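# Slide the paper roll onto the wooden holder's post

## Task

Fit the paper roll over the post of the wooden holder so that it sits down on the holder's base, then release it so the gripper is no longer holding the roll.

## Robot and tools

Robot: two arms, left_arm and right_arm, each with a parallel two-finger gripper. Cameras: cam_high (fixed overhead view, 672x504), plus cam_left_wrist and cam_right_wrist on the hands (both 672x504). Camera names do not match image sides.

Frame: all positions and orientations are in a single scene frame. Its origin lies at table-top height, halfway between the two arms' nominal bases. +z points up, +x points out over the table, and left_arm sits on the +y side. Reported hand poses can be off by a few centimetres, more at long reach. On each gripper, the fingers point along its own +z axis and close along its y axis. end_effector_position is the spot between the finger pads, about 1 cm short of the fingertips.

The row: every motion command uses rows of 16 plain numbers, one row covering both arms, even when only one arm should move. Order: left_arm x, y, z, qw, qx, qy, qz, opening, then right_arm x, y, z, qw, qx, qy, qz, opening. x, y, z is an absolute target position for that gripper in metres, and the quaternion is an absolute target orientation, w first, both in the scene frame. Opening runs from -1 (closed) to +1 (fully open, 0.094 m). To hold an arm still, repeat its exact last reported position and quaternion plus the opening it should keep; to hold an orientation steady, keep sending the same quaternion rather than the drifting reported one.

execute_actions takes "actions" (a list with at most one entry) and optional "cameras". An empty list is a look: it returns every result line and the pictures. An act is {"rows": [...up to 15 rows], "steps": n} with n at most 15 (default 15); each step is 1/30 s, one row per step, and the final row repeats if steps outnumber rows. Each target must lie within 0.6 m of that arm's last reported position along each of its gripper's axes, or the whole call is refused and nothing moves. A wait is {"steps": n} with n up to 300, counted from the previous result, so your thinking time is included. An act needs at least 5 steps; its result is captured 5 steps before it ends, and those steps run afterwards. Pictures come only with a look or when "cameras" names them.

move takes "target" (one 16-number row or a list of up to 15 rows, no 0.6 m limit), "speed" in m/s from 0.002 to 0.5 (default 0.25; rotation capped at twice that in rad/s), "blend" in metres for rounding corners in a list (default 0), "blocking" and "cameras" (omitted means all pictures). Grippers travel straight toward their poses, all finishing together, taking at least 0.5 s and being cut off after 10 s. Paths ignore obstacles and the other arm. Faster moves lag and stray more and hit harder; aiming further beyond a contact presses harder. Opening changes in later list entries are applied only after both arms come to rest at that point. Avoid paths near an arm's own base, which can flip its shoulder posture. The result adds a "move:" line: done (at rest within 10 mm and 2 degrees), off_target, moving, held or fault, plus limits such as paced (pose clipped) or held (steps withheld). Done or off_target says nothing about contact.



Control details: each step the commanded pose is clipped to within 100 mm and 20 degrees of the measured one, and joints follow by damped inverse kinematics, favouring position. Friction and weight can leave a gripper a centimetre or more off target in free air; that does not mean contact. Elbows never fully straighten. Tiny moves may not start.

Result lines: positions, quaternions, joint positions (the last number per arm is finger opening in metres), joint torques (offset, scaled, noisy; joints 1-3 wrap at ±28 N m), grip_measured (opening on the command scale; reads up to about 1.6 mm wide when empty, and narrower than the held part under squeeze). Velocities print only when above noise; Hand target prints when an arm is more than 2 mm or 1 degree from its command. A MOTOR HOT line appears at 75 °C; at 90 °C an over-temperature fault folds that arm away for the rest of the scene, and at 100 °C it collapses. Holding loads, stretched arms and pushing against unreachable poses heat motors.

Gripping: the fingers go where you command until force limit, so grip_measured gives no sign of first touch; close gently and command well above grip_measured to release. Pads squeeze around 50-64 N.

Avoid: dropping the roll, letting go while it is still moving, slamming or pressing hard, knocking anything off the table, and any arm-to-arm collision (the clearance check does not protect grippers or wrist cameras from each other). Small tugs on held parts or pushes on loose ones may occur. The result must stay in place once the robot lets go.

Each tool is called after "Request:" by a JSON object that holds its "fn" and its "kwargs".

## Session

Request:
{"fn": "execute_actions", "kwargs": {"actions": [], "cameras": ["all"]}}

Scene clock: 0.00 s of 4400.00 s.
left_arm: end_effector_position=(+0.3629, +0.4204, +0.1333) grip_measured=+1.000 end_effector_quat_wxyz=(+0.532, -0.221, +0.816, +0.055) | right_arm: end_effector_position=(+0.4447, -0.1811, +0.1836) grip_measured=+1.000 end_effector_quat_wxyz=(+0.228, -0.321, +0.854, +0.341)
Joint positions: left_arm=[0.482 1.157 0.419 0.293 0.121 -0.104 0.094] | right_arm=[0.031 2.183 2.08 -1.173 -0.805 -0.549 0.094]
Joint velocities: within noise
Joint torques (N m): no reading
Motor temperatures (°C): left_arm=[23 24 21 24 22 21 23] | right_arm=[23 23 23 22 22 23 24]
Heat: left arm: 24 °C; right arm: 24 °C.
Hand target: left_arm +0.3638, +0.4208, +0.1376; +0.536, -0.219, +0.813, +0.056 | right_arm +0.4442, -0.1793, +0.1925; +0.237, -0.325, +0.848, +0.345

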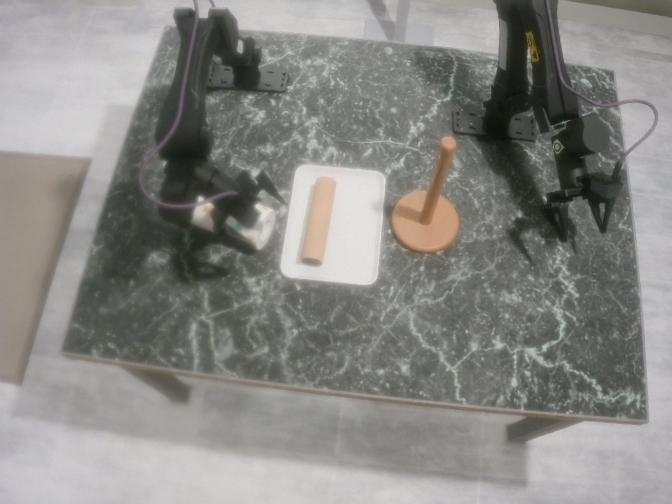

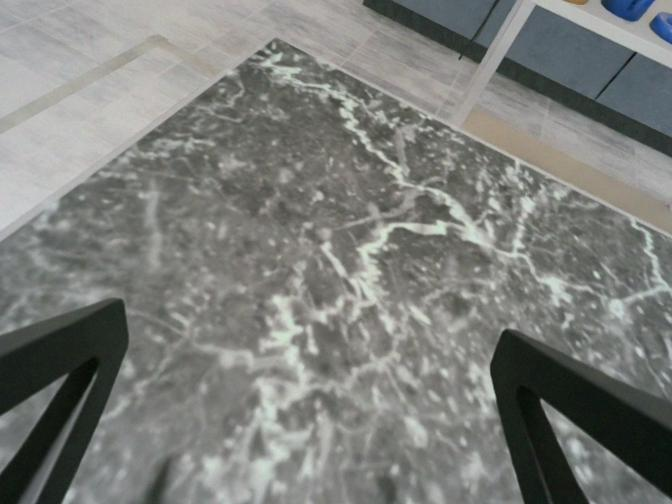

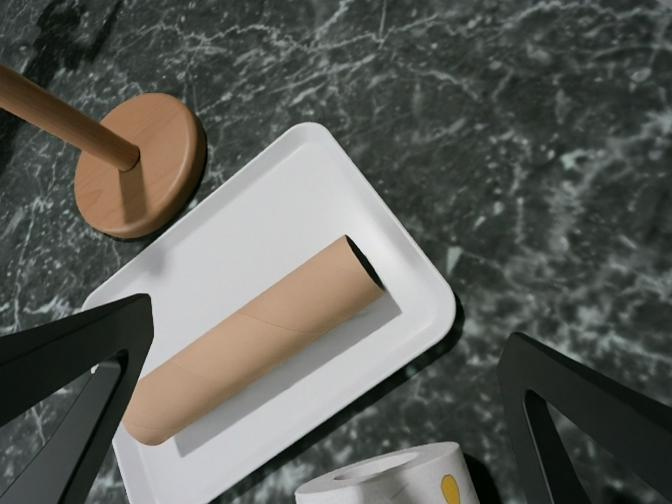

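Request:
{"fn": "move", "kwargs": {"target": [0.3629,0.4204,0.1333,0.532,-0.221,0.816,0.055,1,0.27,-0.24,0.32,0.3,0,0.954,0,1]}}

Scene clock: 3.47 s of 4400.00 s.
left_arm: end_effector_position=(+0.3629, +0.4204, +0.1333) grip_measured=+1.000 end_effector_quat_wxyz=(+0.532, -0.221, +0.816, +0.055) | right_arm: end_effector_position=(+0.2724, -0.2379, +0.3055) grip_measured=+1.000 end_effector_quat_wxyz=(+0.282, -0.005, +0.960, -0.001)
Joint positions: left_arm=[0.482 1.157 0.419 0.293 0.121 -0.104 0.094] | right_arm=[0.413 1.404 1.739 -1.376 0.224 0.355 0.094]
Joint torques (N m): left_arm=[-0.06 -3.67 7.35 2.06 0.01 0] | right_arm=[0.64 -6.49 9.25 1.08 0.32 0.1]
Hand target: left_arm +0.3629, +0.4204, +0.1333; +0.532, -0.221, +0.816, +0.055 | right_arm +0.2698, -0.2401, +0.3197; +0.300, +0.000, +0.954, +0.000
Off the commanded pose: left_arm 0.000 m, 0 deg | right_arm 0.015 m, 2 deg.
Kept back: nothing.
move: off_target (right_arm)
camera_calibration:
cam_right_wrist: T_world_to_cam=[[0.125384, -0.990906, 0.0488289, -0.285626], [-0.989271, -0.128594, -0.0693285, 0.283829], [0.0749771, -0.0396123, -0.996398, 0.378443], [0, 0, 0, 1]]

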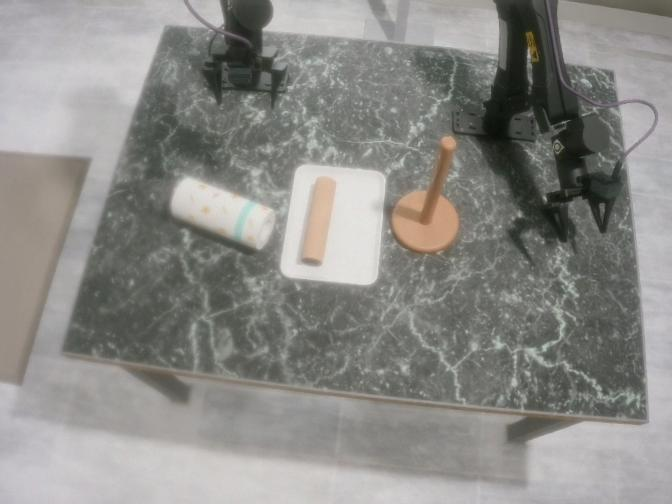

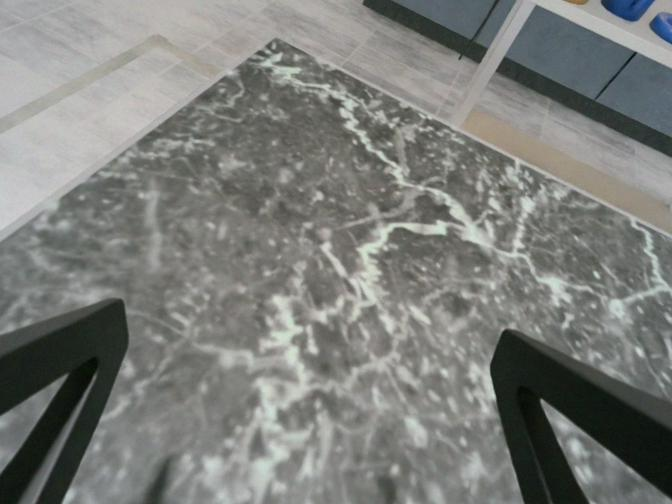

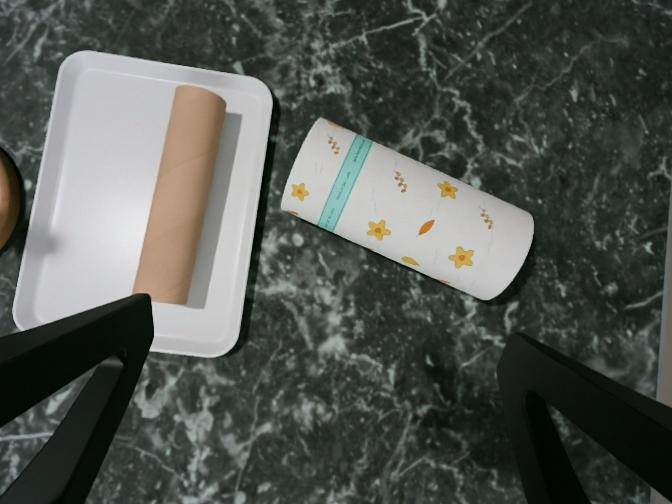

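Request:
{"fn": "move", "kwargs": {"target": [0.3629,0.4204,0.1333,0.532,-0.221,0.816,0.055,1,0.362,-0.3,0.22,0.0,-0.595,0.804,0,1]}}

Scene clock: 8.20 s of 4400.00 s.
left_arm: end_effector_position=(+0.3629, +0.4204, +0.1333) grip_measured=+1.000 end_effector_quat_wxyz=(+0.532, -0.221, +0.816, +0.055) | right_arm: end_effector_position=(+0.3569, -0.2972, +0.2195) grip_measured=+1.000 end_effector_quat_wxyz=(+0.071, -0.592, +0.802, -0.039)
Joint positions: left_arm=[0.482 1.157 0.419 0.293 0.121 -0.104 0.094] | right_arm=[0.069 1.933 2.096 -1.573 -0.008 -1.188 0.094]
Joint torques (N m): left_arm=[-0.08 -3.71 7.32 2.06 0.02 -0.02] | right_arm=[-0.38 -8.62 9.42 0.4 0.07 -0.02]
Hand target: left_arm +0.3629, +0.4204, +0.1333; +0.532, -0.221, +0.816, +0.055 | right_arm +0.3617, -0.3000, +0.2194; +0.068, -0.592, +0.802, -0.042
Off the commanded pose: left_arm 0.000 m, 0 deg | right_arm 0.006 m, 9 deg.
joint sent to its limit (right arm) — joint 4 (wrist pitch), lower limit.
Kept back: nothing.
move: off_target (right_arm)
camera_calibration:
cam_right_wrist: T_world_to_cam=[[0.975543, -0.177951, 0.129032, -0.430231], [-0.21669, -0.877104, 0.428642, -0.253692], [0.0368975, -0.446118, -0.894213, 0.154376], [0, 0, 0, 1]]

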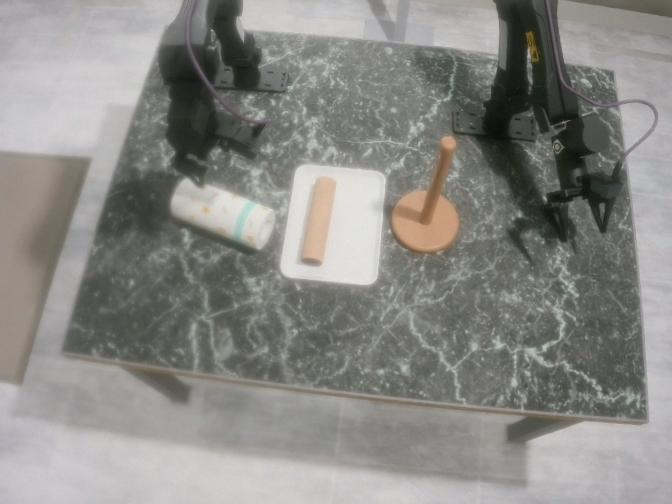

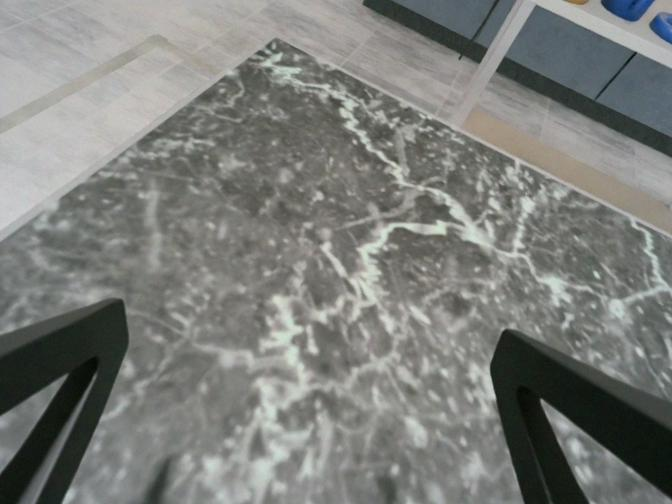

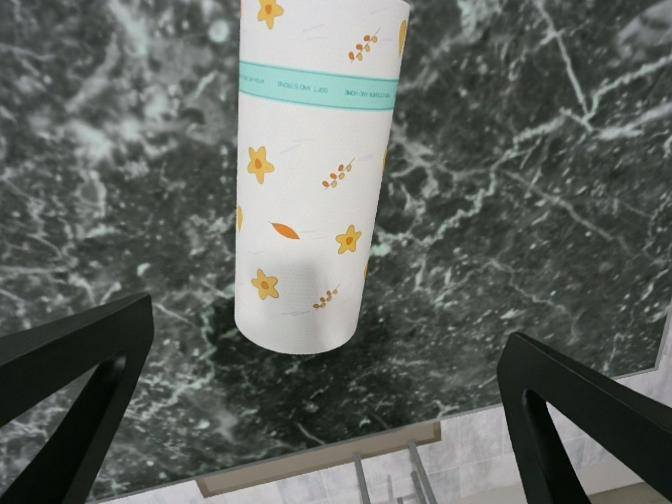

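Request:
{"fn": "move", "kwargs": {"target": [0.3629,0.4204,0.1333,0.532,-0.221,0.816,0.055,1,0.363,-0.306,0.15,0.208,-0.5745,0.7765,0.1539,1]}}

Scene clock: 10.27 s of 4400.00 s.
left_arm: end_effector_position=(+0.3629, +0.4204, +0.1333) grip_measured=+1.000 end_effector_quat_wxyz=(+0.532, -0.221, +0.816, +0.055) | right_arm: end_effector_position=(+0.3649, -0.3100, +0.1498) grip_measured=+1.000 end_effector_quat_wxyz=(+0.199, -0.575, +0.781, +0.144)
Joint positions: left_arm=[0.482 1.157 0.419 0.293 0.121 -0.104 0.094] | right_arm=[-0.177 1.933 1.736 -1.296 -0.49 -1.413 0.094]
Joint torques (N m): left_arm=[-0.09 -3.66 7.34 2.08 0.01 -0.03] | right_arm=[-0.17 -11.86 4.82 0.44 -0.65 -0.03]
Hand target: left_arm +0.3629, +0.4204, +0.1333; +0.532, -0.221, +0.816, +0.055 | right_arm +0.3630, -0.3061, +0.1500; +0.208, -0.575, +0.777, +0.154
Off the commanded pose: left_arm 0.000 m, 0 deg | right_arm 0.004 m, 2 deg.
Kept back: nothing.
move: done
camera_calibration:
cam_right_wrist: T_world_to_cam=[[0.982515, -0.181925, 0.039607, -0.421696], [-0.182284, -0.98323, 0.0056202, -0.21535], [0.0379204, -0.0127416, -0.9992, 0.235769], [0, 0, 0, 1]]

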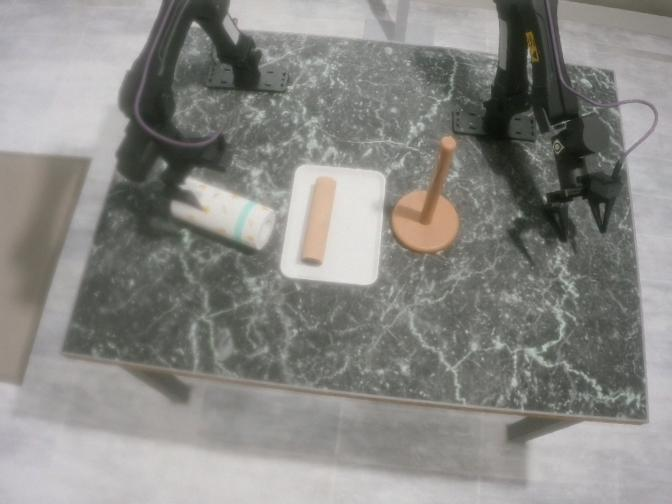

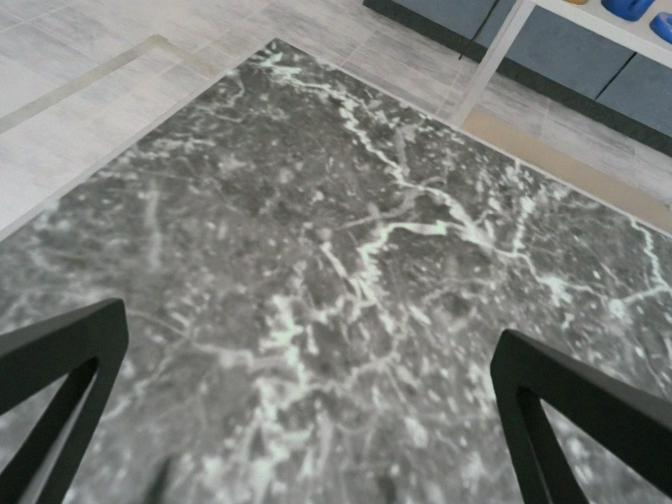

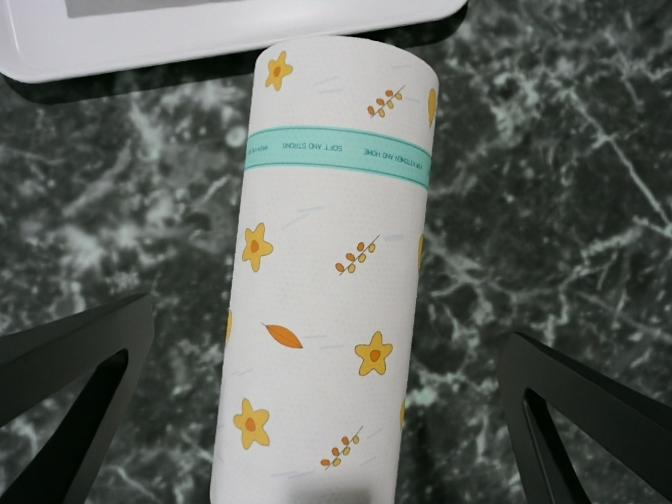

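Request:
{"fn": "move", "kwargs": {"target": [[0.3629,0.4204,0.1333,0.532,-0.221,0.816,0.055,1,0.363,-0.302,0.05,0.208,-0.5745,0.7765,0.1539,1],[0.3629,0.4204,0.1333,0.532,-0.221,0.816,0.055,1,0.363,-0.302,0.05,0.208,-0.5745,0.7765,0.1539,0.7]], "speed": 0.12}}

Scene clock: 13.07 s of 4400.00 s.
left_arm: end_effector_position=(+0.3629, +0.4204, +0.1333) grip_measured=+1.000 end_effector_quat_wxyz=(+0.532, -0.221, +0.816, +0.055) | right_arm: end_effector_position=(+0.3668, -0.3095, +0.0605) grip_measured=+0.706 end_effector_quat_wxyz=(+0.211, -0.577, +0.777, +0.134)
Joint positions: left_arm=[0.482 1.157 0.419 0.293 0.121 -0.104 0.094] | right_arm=[-0.177 1.957 1.407 -0.909 -0.495 -1.413 0.08]
Joint torques (N m): left_arm=[-0.03 -3.7 7.35 2.05 0 -0.02] | right_arm=[0.55 -9.18 5.08 0.52 -0.61 0.1]
Hand target: left_arm +0.3629, +0.4204, +0.1333; +0.532, -0.221, +0.816, +0.055 | right_arm +0.3627, -0.3022, +0.0504; +0.208, -0.574, +0.777, +0.154
Off the commanded pose: left_arm 0.000 m, 0 deg | right_arm 0.013 m, 2 deg.
Kept back: nothing.
move: off_target (right_arm); target 2's new opening was sent with right_arm's hand 0.013 m and 2 deg from that target
camera_calibration:
cam_right_wrist: T_world_to_cam=[[0.980765, -0.1811, 0.0728199, -0.421032], [-0.181587, -0.983375, 0.0000636085, -0.213998], [0.0715978, -0.0132855, -0.997345, 0.133832], [0, 0, 0, 1]]

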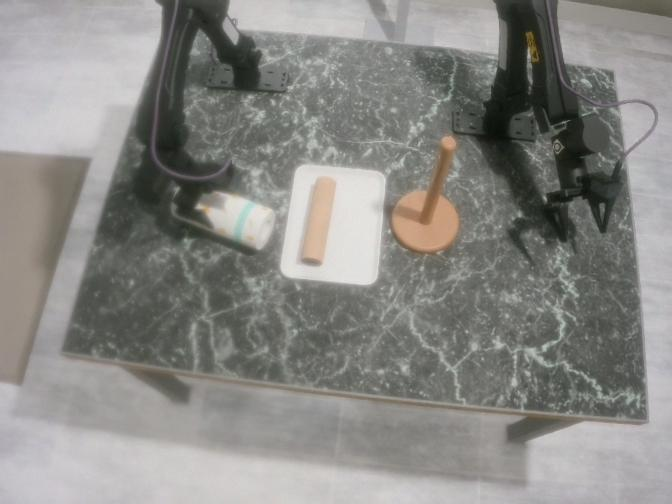

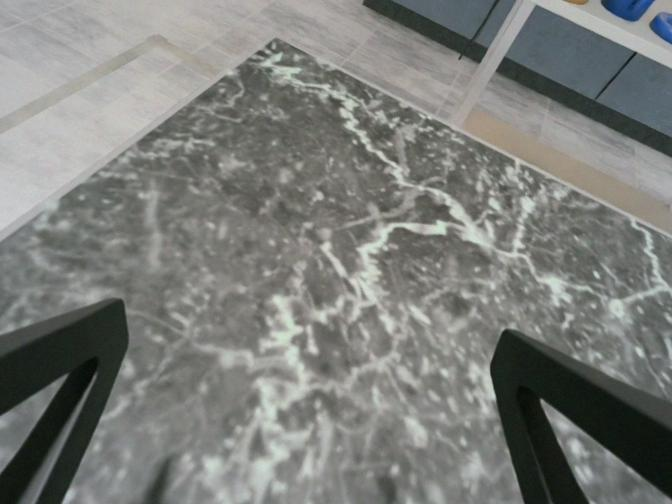

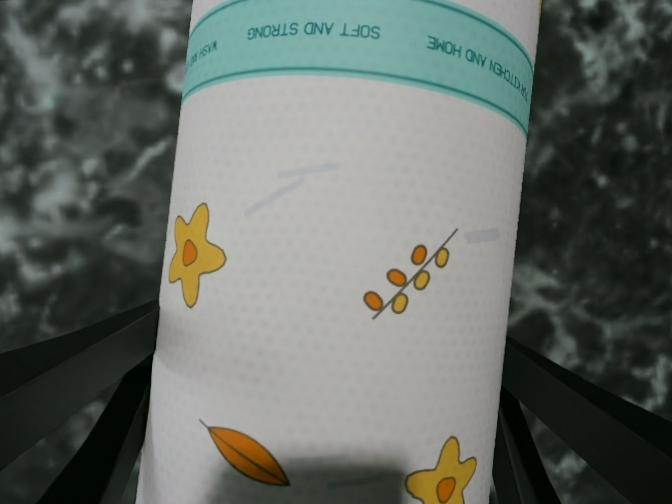

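Request:
{"fn": "move", "kwargs": {"target": [[0.3629,0.4204,0.1333,0.532,-0.221,0.816,0.055,1,0.362,-0.298,0.05,0.208,-0.5745,0.7765,0.1539,1],[0.3629,0.4204,0.1333,0.532,-0.221,0.816,0.055,1,0.362,-0.298,0.031,0.208,-0.5745,0.7765,0.1539,1],[0.3629,0.4204,0.1333,0.532,-0.221,0.816,0.055,1,0.362,-0.298,0.031,0.208,-0.5745,0.7765,0.1539,0.66],[0.3629,0.4204,0.1333,0.532,-0.221,0.816,0.055,1,0.362,-0.298,0.031,0.208,-0.5745,0.7765,0.1539,0.55]], "speed": 0.1, "cameras": ["cam_right_wrist"]}}

Scene clock: 16.60 s of 4400.00 s.
left_arm: end_effector_position=(+0.3629, +0.4204, +0.1333) grip_measured=+1.000 end_effector_quat_wxyz=(+0.532, -0.221, +0.816, +0.055) | right_arm: end_effector_position=(+0.3676, -0.3049, +0.0468) grip_measured=+0.714 end_effector_quat_wxyz=(+0.216, -0.578, +0.776, +0.132)
Joint positions: left_arm=[0.482 1.157 0.419 0.293 0.121 -0.104 0.094] | right_arm=[-0.166 1.967 1.36 -0.838 -0.497 -1.4 0.081]
Joint torques (N m): left_arm=[-0.02 -3.66 7.3 2.06 0.03 -0.04] | right_arm=[0.58 -8.4 4.4 0.61 -0.57 0.06]
Hand target: left_arm +0.3629, +0.4204, +0.1333; +0.532, -0.221, +0.816, +0.055 | right_arm +0.3615, -0.2982, +0.0316; +0.208, -0.574, +0.777, +0.154
Off the commanded pose: left_arm 0.000 m, 0 deg | right_arm 0.018 m, 3 deg.
Kept back: nothing.
move: off_target (right_arm); target 3's new opening was sent with right_arm's hand 0.018 m and 3 deg from that target; target 4's new opening was sent with right_arm's hand 0.018 m and 3 deg from that target
camera_calibration:
cam_right_wrist: T_world_to_cam=[[0.980013, -0.181596, 0.0812266, -0.420207], [-0.181891, -0.983311, -0.00381642, -0.209064], [0.0805641, -0.0110342, -0.996688, 0.117526], [0, 0, 0, 1]]
Images, in order: cam_right_wrist.

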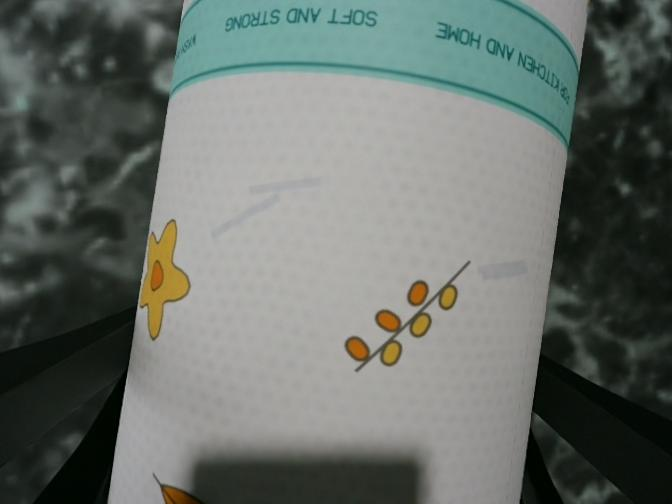

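Request:
{"fn": "move", "kwargs": {"target": [[0.3629,0.4204,0.1333,0.532,-0.221,0.816,0.055,1,0.355,-0.295,0.14,0.208,-0.5745,0.7765,0.1539,0.5],[0.3629,0.4204,0.1333,0.532,-0.221,0.816,0.055,1,0.34,-0.26,0.30,0.4095,-0.4967,0.7093,0.2868,0.5],[0.3629,0.4204,0.1333,0.532,-0.221,0.816,0.055,1,0.28,-0.04,0.43,0.6124,-0.3536,0.6124,0.3536,0.5]], "speed": 0.16, "blend": [0.04,0.06,0]}}

Scene clock: 21.77 s of 4400.00 s.
left_arm: end_effector_position=(+0.3629, +0.4204, +0.1333) grip_measured=+1.000 end_effector_quat_wxyz=(+0.532, -0.221, +0.816, +0.055) | right_arm: end_effector_position=(+0.2844, -0.0383, +0.4241) grip_measured=+0.714 end_effector_quat_wxyz=(+0.602, -0.358, +0.620, +0.353)
Joint positions: left_arm=[0.482 1.157 0.419 0.293 0.121 -0.104 0.094] | right_arm=[0.537 1.29 1.285 -0.024 -0.504 -0.008 0.081]
Joint torques (N m): left_arm=[-0.09 -3.67 7.36 2.08 0.02 -0.03] | right_arm=[0.53 -7.47 6.06 2.11 0.13 0.1]
Hand target: left_arm +0.3629, +0.4204, +0.1333; +0.532, -0.221, +0.816, +0.055 | right_arm +0.2800, -0.0401, +0.4299; +0.612, -0.354, +0.613, +0.354
Off the commanded pose: left_arm 0.000 m, 0 deg | right_arm 0.008 m, 2 deg.
Kept back: nothing.
move: done
camera_calibration:
cam_right_wrist: T_world_to_cam=[[0.877382, -0.465985, 0.114275, -0.316641], [-0.148331, -0.489952, -0.859037, 0.41152], [0.456288, 0.736754, -0.498995, 0.213953], [0, 0, 0, 1]]

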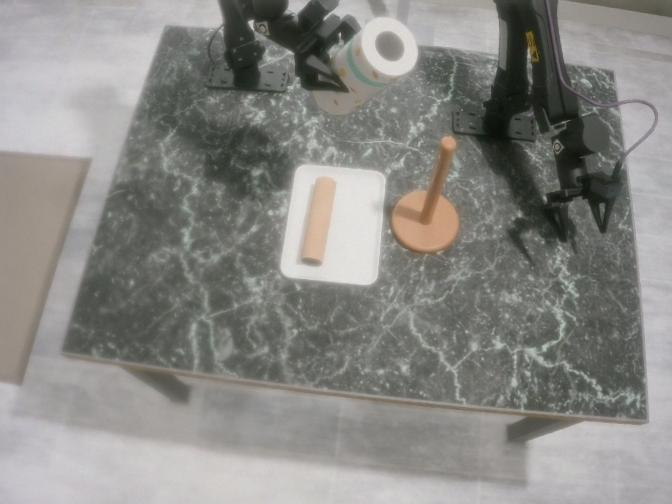

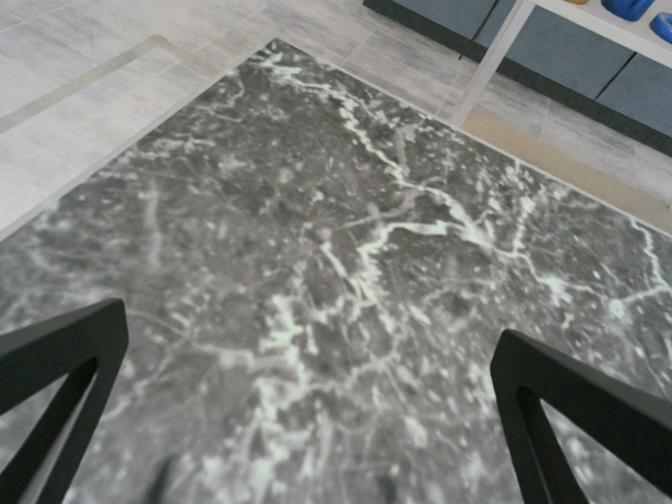

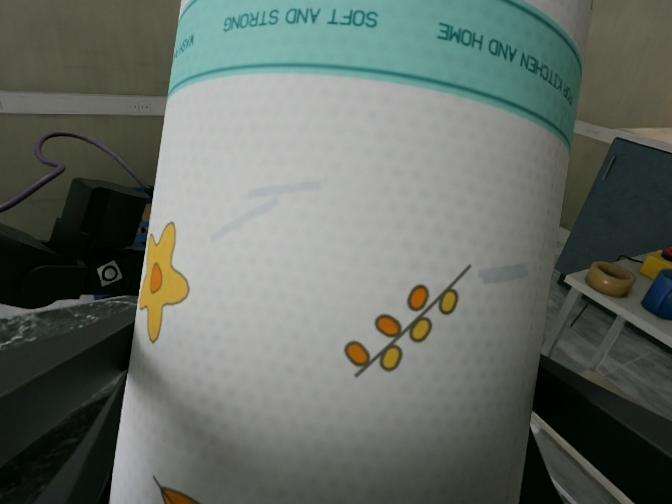

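Request:
{"fn": "move", "kwargs": {"target": [[0.3629,0.4204,0.1333,0.532,-0.221,0.816,0.055,1,0.34,-0.26,0.30,0.4095,-0.4967,0.7093,0.2868,0.5],[0.3629,0.4204,0.1333,0.532,-0.221,0.816,0.055,1,0.355,-0.295,0.12,0.208,-0.5745,0.7765,0.1539,0.5]], "speed": 0.18, "blend": [0.06,0], "cameras": []}}

Request:
{"fn": "move", "kwargs": {"target": [[0.3629,0.4204,0.1333,0.532,-0.221,0.816,0.055,1,0.362,-0.298,0.055,0.208,-0.5745,0.7765,0.1539,0.5],[0.3629,0.4204,0.1333,0.532,-0.221,0.816,0.055,1,0.362,-0.298,0.034,0.208,-0.5745,0.7765,0.1539,0.5]], "speed": [0.08,0.03]}}

Scene clock: 25.80 s of 4400.00 s.
left_arm: end_effector_position=(+0.3629, +0.4204, +0.1333) grip_measured=+1.000 end_effector_quat_wxyz=(+0.532, -0.221, +0.816, +0.055) | right_arm: end_effector_position=(+0.3561, -0.2987, +0.1297) grip_measured=+0.714 end_effector_quat_wxyz=(+0.214, -0.576, +0.776, +0.142)
Joint positions: left_arm=[0.482 1.157 0.419 0.293 0.121 -0.104 0.094] | right_arm=[-0.159 1.867 1.559 -1.149 -0.509 -1.393 0.081]
Joint torques (N m): left_arm=[-0.02 -3.66 7.36 2.06 0.01 -0.03] | right_arm=[0.49 -8.92 5.39 0.52 -0.45 0.07]
Hand target: left_arm +0.3629, +0.4204, +0.1333; +0.532, -0.221, +0.816, +0.055 | right_arm +0.3548, -0.2950, +0.1202; +0.208, -0.575, +0.776, +0.154
Off the commanded pose: left_arm 0.000 m, 0 deg | right_arm 0.010 m, 2 deg.
Kept back: nothing.
move: done

Scene clock: 27.57 s of 4400.00 s.
left_arm: end_effector_position=(+0.3629, +0.4204, +0.1333) grip_measured=+1.000 end_effector_quat_wxyz=(+0.532, -0.221, +0.816, +0.055) | right_arm: end_effector_position=(+0.3652, -0.3004, +0.0483) grip_measured=+0.714 end_effector_quat_wxyz=(+0.214, -0.576, +0.776, +0.141)
Joint positions: left_arm=[0.482 1.157 0.419 0.293 0.121 -0.104 0.094] | right_arm=[-0.159 1.967 1.365 -0.854 -0.507 -1.393 0.081]
Joint torques (N m): left_arm=[-0.08 -3.64 7.35 2.09 0.02 -0.04] | right_arm=[0.09 -8.69 4.55 0.65 -0.46 0]
Hand target: left_arm +0.3629, +0.4204, +0.1333; +0.532, -0.221, +0.816, +0.055 | right_arm +0.3616, -0.2980, +0.0344; +0.208, -0.575, +0.777, +0.154
Off the commanded pose: left_arm 0.000 m, 0 deg | right_arm 0.015 m, 2 deg.
Kept back: nothing.
move: off_target (right_arm)
camera_calibration:
cam_right_wrist: T_world_to_cam=[[0.981327, -0.180814, 0.0656069, -0.416707], [-0.180287, -0.983516, -0.0139138, -0.20513], [0.0670412, 0.00182585, -0.997749, 0.128124], [0, 0, 0, 1]]

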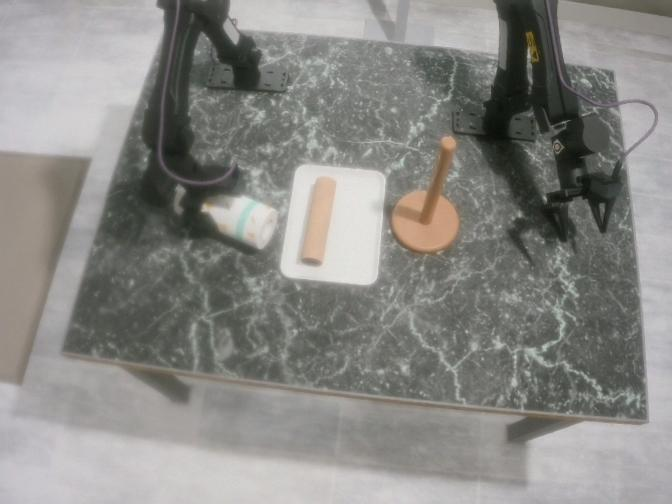

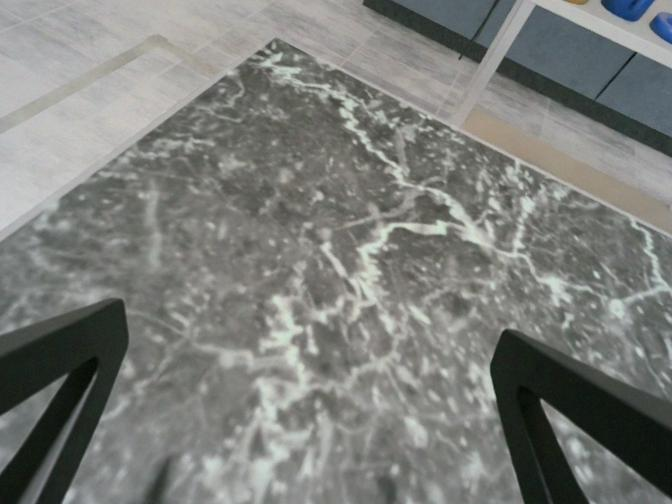

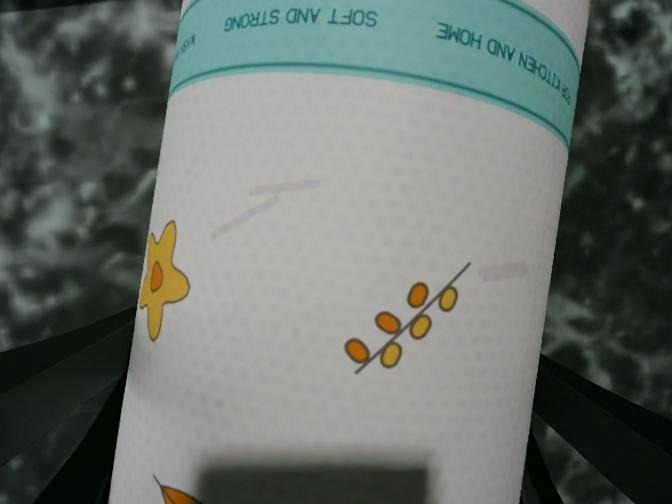

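Request:
{"fn": "move", "kwargs": {"target": [[0.3629,0.4204,0.1333,0.532,-0.221,0.816,0.055,1,0.3618,-0.298,0.038,0.208,-0.5745,0.7765,0.1539,0.8],[0.3629,0.4204,0.1333,0.532,-0.221,0.816,0.055,1,0.3618,-0.298,0.045,0.208,-0.5745,0.7765,0.1539,1],[0.3629,0.4204,0.1333,0.532,-0.221,0.816,0.055,1,0.3618,-0.298,0.04,-0.014,-0.5947,0.8038,-0.0104,1]], "speed": 0.15}}

Scene clock: 32.07 s of 4400.00 s.
left_arm: end_effector_position=(+0.3629, +0.4204, +0.1333) grip_measured=+1.000 end_effector_quat_wxyz=(+0.532, -0.221, +0.816, +0.055) | right_arm: end_effector_position=(+0.3585, -0.2986, +0.0437) grip_measured=+0.998 end_effector_quat_wxyz=(-0.005, -0.596, +0.803, -0.011)
Joint positions: left_arm=[0.482 1.157 0.419 0.293 0.121 -0.104 0.094] | right_arm=[0.08 2.048 1.563 -1.082 0.024 -1.184 0.094]
Joint torques (N m): left_arm=[-0.05 -3.63 7.38 2.07 0.02 -0.02] | right_arm=[0.24 -9.4 9.32 0.03 0.11 0.09]
Hand target: left_arm +0.3629, +0.4204, +0.1333; +0.532, -0.221, +0.816, +0.055 | right_arm +0.3617, -0.2980, +0.0400; -0.013, -0.595, +0.804, -0.011
Off the commanded pose: left_arm 0.000 m, 0 deg | right_arm 0.005 m, 1 deg.
Kept back: nothing.
move: done
camera_calibration:
cam_right_wrist: T_world_to_cam=[[0.985112, -0.171249, -0.0150962, -0.404488], [-0.141314, -0.856649, 0.496168, -0.203049], [-0.0979004, -0.486648, -0.868095, 0.0315687], [0, 0, 0, 1]]

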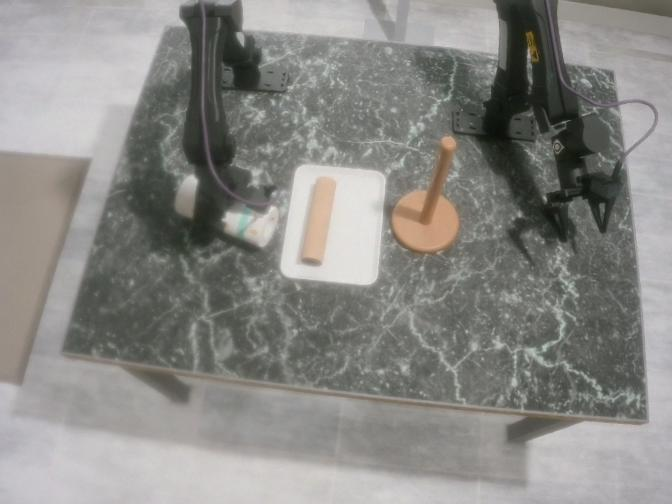

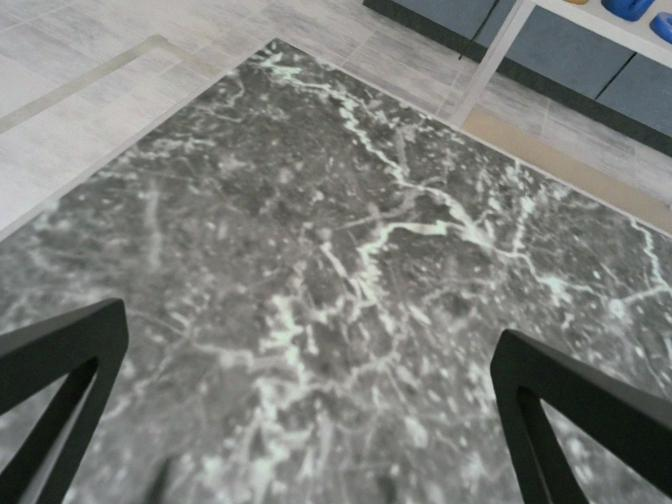

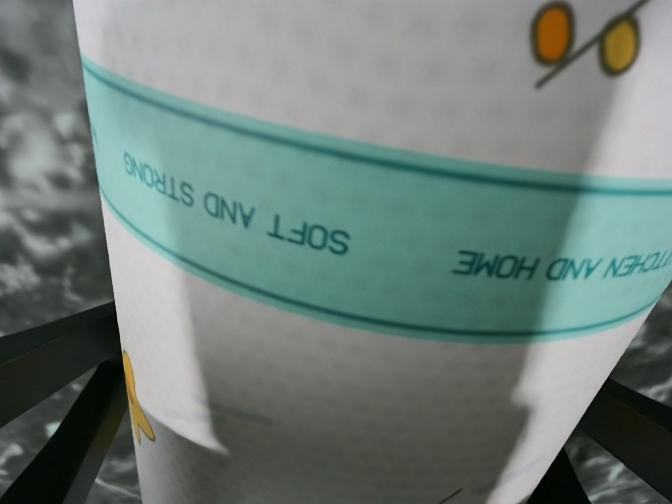

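Request:
{"fn": "move", "kwargs": {"target": [[0.3629,0.4204,0.1333,0.532,-0.221,0.816,0.055,1,0.3618,-0.298,0.04,-0.014,-0.5947,0.8038,-0.0104,0.78],[0.3629,0.4204,0.1333,0.532,-0.221,0.816,0.055,1,0.3618,-0.298,0.04,-0.014,-0.5947,0.8038,-0.0104,0.5]], "cameras": []}}

Request:
{"fn": "move", "kwargs": {"target": [[0.3629,0.4204,0.1333,0.532,-0.221,0.816,0.055,1,0.355,-0.295,0.14,0.1,-0.5926,0.799,0.07,0.5],[0.3629,0.4204,0.1333,0.532,-0.221,0.816,0.055,1,0.34,-0.26,0.30,0.4095,-0.4967,0.7093,0.2868,0.5],[0.3629,0.4204,0.1333,0.532,-0.221,0.816,0.055,1,0.28,-0.04,0.43,0.6124,-0.3536,0.6124,0.3536,0.5]], "speed": 0.16, "blend": [0.04,0.06,0]}}

Scene clock: 34.33 s of 4400.00 s.
left_arm: end_effector_position=(+0.3629, +0.4204, +0.1333) grip_measured=+1.000 end_effector_quat_wxyz=(+0.532, -0.221, +0.816, +0.055) | right_arm: end_effector_position=(+0.3582, -0.2991, +0.0437) grip_measured=+0.735 end_effector_quat_wxyz=(-0.006, -0.595, +0.804, -0.012)
Joint positions: left_arm=[0.482 1.157 0.419 0.293 0.121 -0.104 0.094] | right_arm=[0.08 2.048 1.563 -1.084 0.027 -1.182 0.082]
Joint torques (N m): left_arm=[-0.03 -3.67 7.39 2.07 0.01 -0.02] | right_arm=[0.35 -9.39 9.29 0.03 0.09 0.07]
Hand target: left_arm +0.3629, +0.4204, +0.1333; +0.532, -0.221, +0.816, +0.055 | right_arm +0.3617, -0.2980, +0.0400; -0.013, -0.595, +0.804, -0.011
Off the commanded pose: left_arm 0.000 m, 0 deg | right_arm 0.005 m, 1 deg.
Kept back: nothing.
move: done

Scene clock: 40.17 s of 4400.00 s.
left_arm: end_effector_position=(+0.3629, +0.4204, +0.1333) grip_measured=+1.000 end_effector_quat_wxyz=(+0.532, -0.221, +0.816, +0.055) | right_arm: end_effector_position=(+0.2842, -0.0382, +0.4243) grip_measured=+0.726 end_effector_quat_wxyz=(+0.602, -0.358, +0.620, +0.353)
Joint positions: left_arm=[0.482 1.157 0.419 0.293 0.121 -0.104 0.094] | right_arm=[0.538 1.29 1.285 -0.024 -0.504 -0.008 0.081]
Joint torques (N m): left_arm=[-0.1 -3.69 7.36 2.04 0.03 -0.03] | right_arm=[0.53 -7.42 6.08 2.14 0.12 0.08]
Motor temperatures (°C): left_arm=[23 24 23 29 22 21 23] | right_arm=[23 26 24 24 23 23 25]
Heat: left arm: 29 °C; right arm: 26 °C.
Hand target: left_arm +0.3629, +0.4204, +0.1333; +0.532, -0.221, +0.816, +0.055 | right_arm +0.2800, -0.0400, +0.4300; +0.612, -0.354, +0.612, +0.354
Off the commanded pose: left_arm 0.000 m, 0 deg | right_arm 0.007 m, 2 deg.
Kept back: nothing.
move: done
camera_calibration:
cam_right_wrist: T_world_to_cam=[[0.877485, -0.465696, 0.11466, -0.316639], [-0.147586, -0.489665, -0.859329, 0.411646], [0.456331, 0.737127, -0.498404, 0.213875], [0, 0, 0, 1]]

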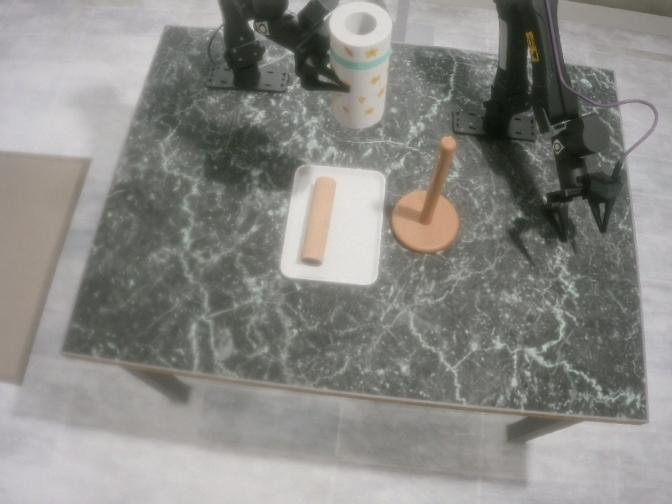

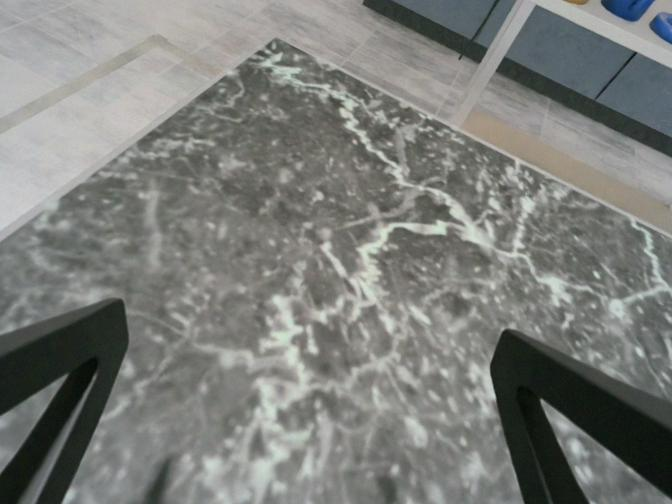

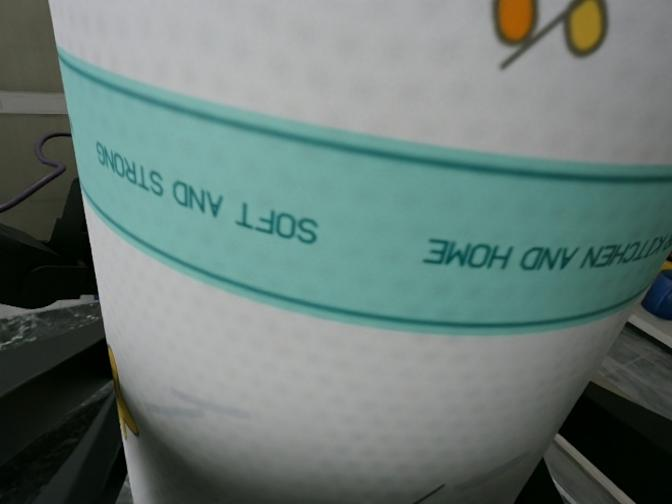

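Request:
{"fn": "zoom_image", "kwargs": {"camera": "cam_high", "region": [270, 0, 490, 165]}}

Request:
{"fn": "zoom_image", "kwargs": {"camera": "cam_high", "region": [370, 120, 490, 260]}}

Scaled by 2.291 from the camera's 672x504 image, which has a finer 960x720 frame.

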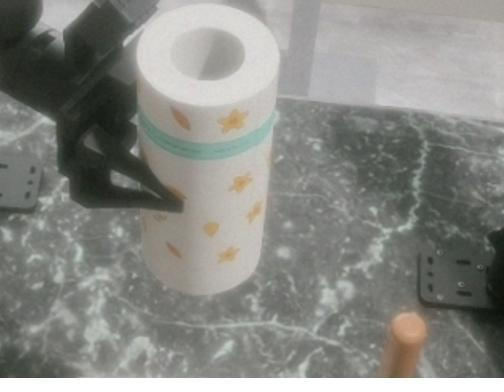

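Scaled by 3.600 from the camera's 672x504 image, which has a finer 960x720 frame.

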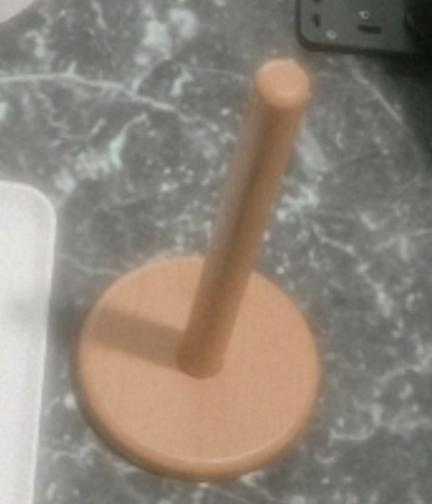

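Request:
{"fn": "move", "kwargs": {"target": [0.3629,0.4204,0.1333,0.532,-0.221,0.816,0.055,1,0.301,0.118,0.45,0.6124,-0.3536,0.6124,0.3536,0.5], "speed": 0.12}}

Request:
{"fn": "zoom_image", "kwargs": {"camera": "cam_high", "region": [370, 0, 538, 126]}}

Request:
{"fn": "zoom_image", "kwargs": {"camera": "cam_high", "region": [370, 110, 538, 236]}}

Scene clock: 43.00 s of 4400.00 s.
left_arm: end_effector_position=(+0.3629, +0.4204, +0.1333) grip_measured=+1.000 end_effector_quat_wxyz=(+0.532, -0.221, +0.816, +0.055) | right_arm: end_effector_position=(+0.2979, +0.1150, +0.4384) grip_measured=+0.726 end_effector_quat_wxyz=(+0.603, -0.361, +0.618, +0.353)
Joint positions: left_arm=[0.482 1.157 0.419 0.293 0.121 -0.104 0.094] | right_arm=[0.871 1.729 1.751 -0.047 -0.174 -0.004 0.081]
Joint torques (N m): left_arm=[0.01 -3.71 7.41 2.06 0.02 -0.03] | right_arm=[0.24 -8.8 11.75 1.95 0.13 0.08]
Hand target: left_arm +0.3629, +0.4204, +0.1333; +0.532, -0.221, +0.816, +0.055 | right_arm +0.3006, +0.1174, +0.4497; +0.612, -0.353, +0.612, +0.354
Off the commanded pose: left_arm 0.000 m, 0 deg | right_arm 0.012 m, 2 deg.
Kept back: nothing.
move: off_target (right_arm)
camera_calibration:
cam_right_wrist: T_world_to_cam=[[0.878452, -0.462376, 0.120546, -0.262178], [-0.141228, -0.492245, -0.858924, 0.498969], [0.456483, 0.737499, -0.497714, 0.101346], [0, 0, 0, 1]]

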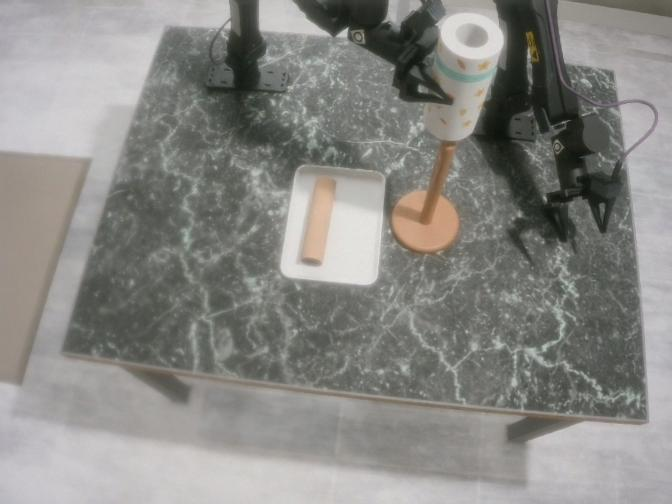

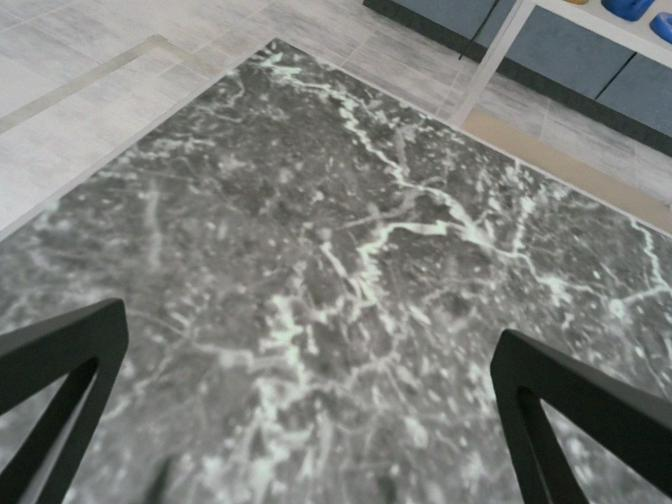

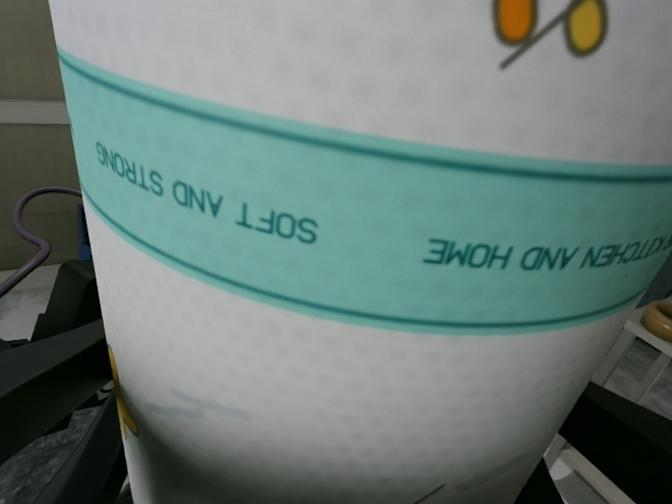

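Scaled by 3.000 from the camera's 672x504 image, which has a finer 960x720 frame.

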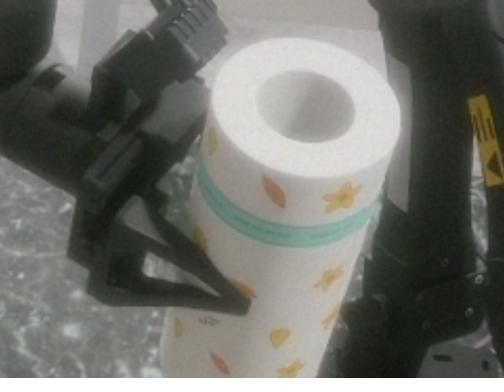

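Scaled by 3.000 from the camera's 672x504 image, which has a finer 960x720 frame.

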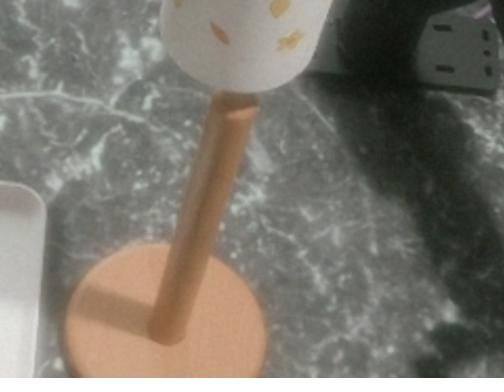

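Request:
{"fn": "move", "kwargs": {"target": [[0.3629,0.4204,0.1333,0.532,-0.221,0.816,0.055,1,0.304,0.121,0.435,0.6124,-0.3536,0.6124,0.3536,0.5],[0.3629,0.4204,0.1333,0.532,-0.221,0.816,0.055,1,0.304,0.121,0.405,0.6124,-0.3536,0.6124,0.3536,0.5]], "speed": 0.04, "cameras": ["cam_high"]}}

Request:
{"fn": "zoom_image", "kwargs": {"camera": "cam_high", "region": [370, 20, 580, 236]}}

Scene clock: 45.53 s of 4400.00 s.
left_arm: end_effector_position=(+0.3629, +0.4204, +0.1333) grip_measured=+1.000 end_effector_quat_wxyz=(+0.532, -0.221, +0.816, +0.055) | right_arm: end_effector_position=(+0.3024, +0.1199, +0.4138) grip_measured=+0.726 end_effector_quat_wxyz=(+0.615, -0.356, +0.607, +0.356)
Joint positions: left_arm=[0.482 1.157 0.419 0.293 0.121 -0.104 0.094] | right_arm=[0.871 1.729 1.616 0.123 -0.171 -0.004 0.081]
Joint torques (N m): left_arm=[-0.06 -3.74 7.39 2.08 0.02 -0.02] | right_arm=[0.13 -10.32 6.04 2.03 0.12 0.06]
Hand target: left_arm +0.3629, +0.4204, +0.1333; +0.532, -0.221, +0.816, +0.055 | right_arm +0.3040, +0.1209, +0.4052; +0.612, -0.354, +0.612, +0.354
Off the commanded pose: left_arm 0.000 m, 0 deg | right_arm 0.009 m, 1 deg.
Kept back: nothing.
move: done
Images, in order: cam_high.

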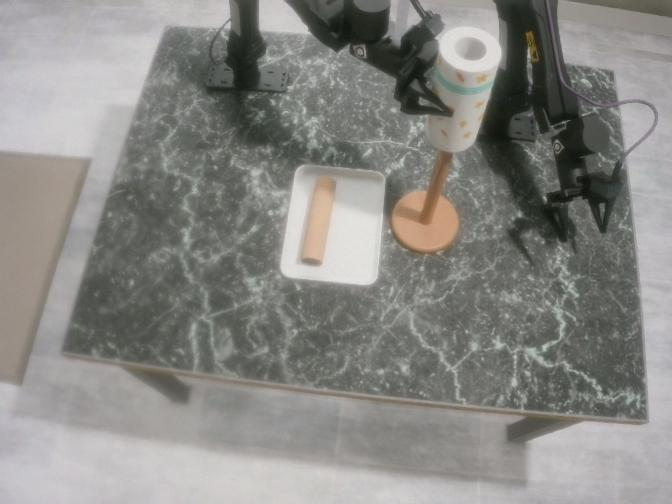

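Scaled by 2.333 from the camera's 672x504 image, which has a finer 960x720 frame.

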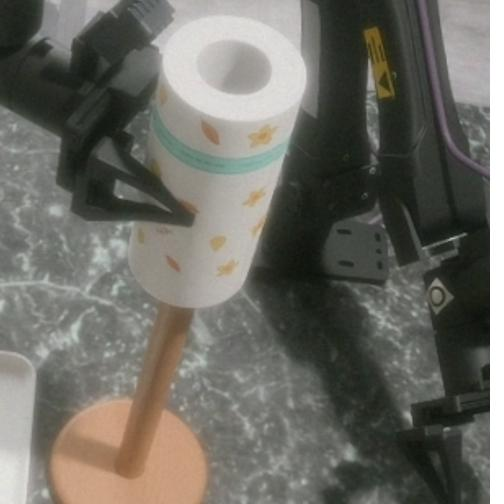

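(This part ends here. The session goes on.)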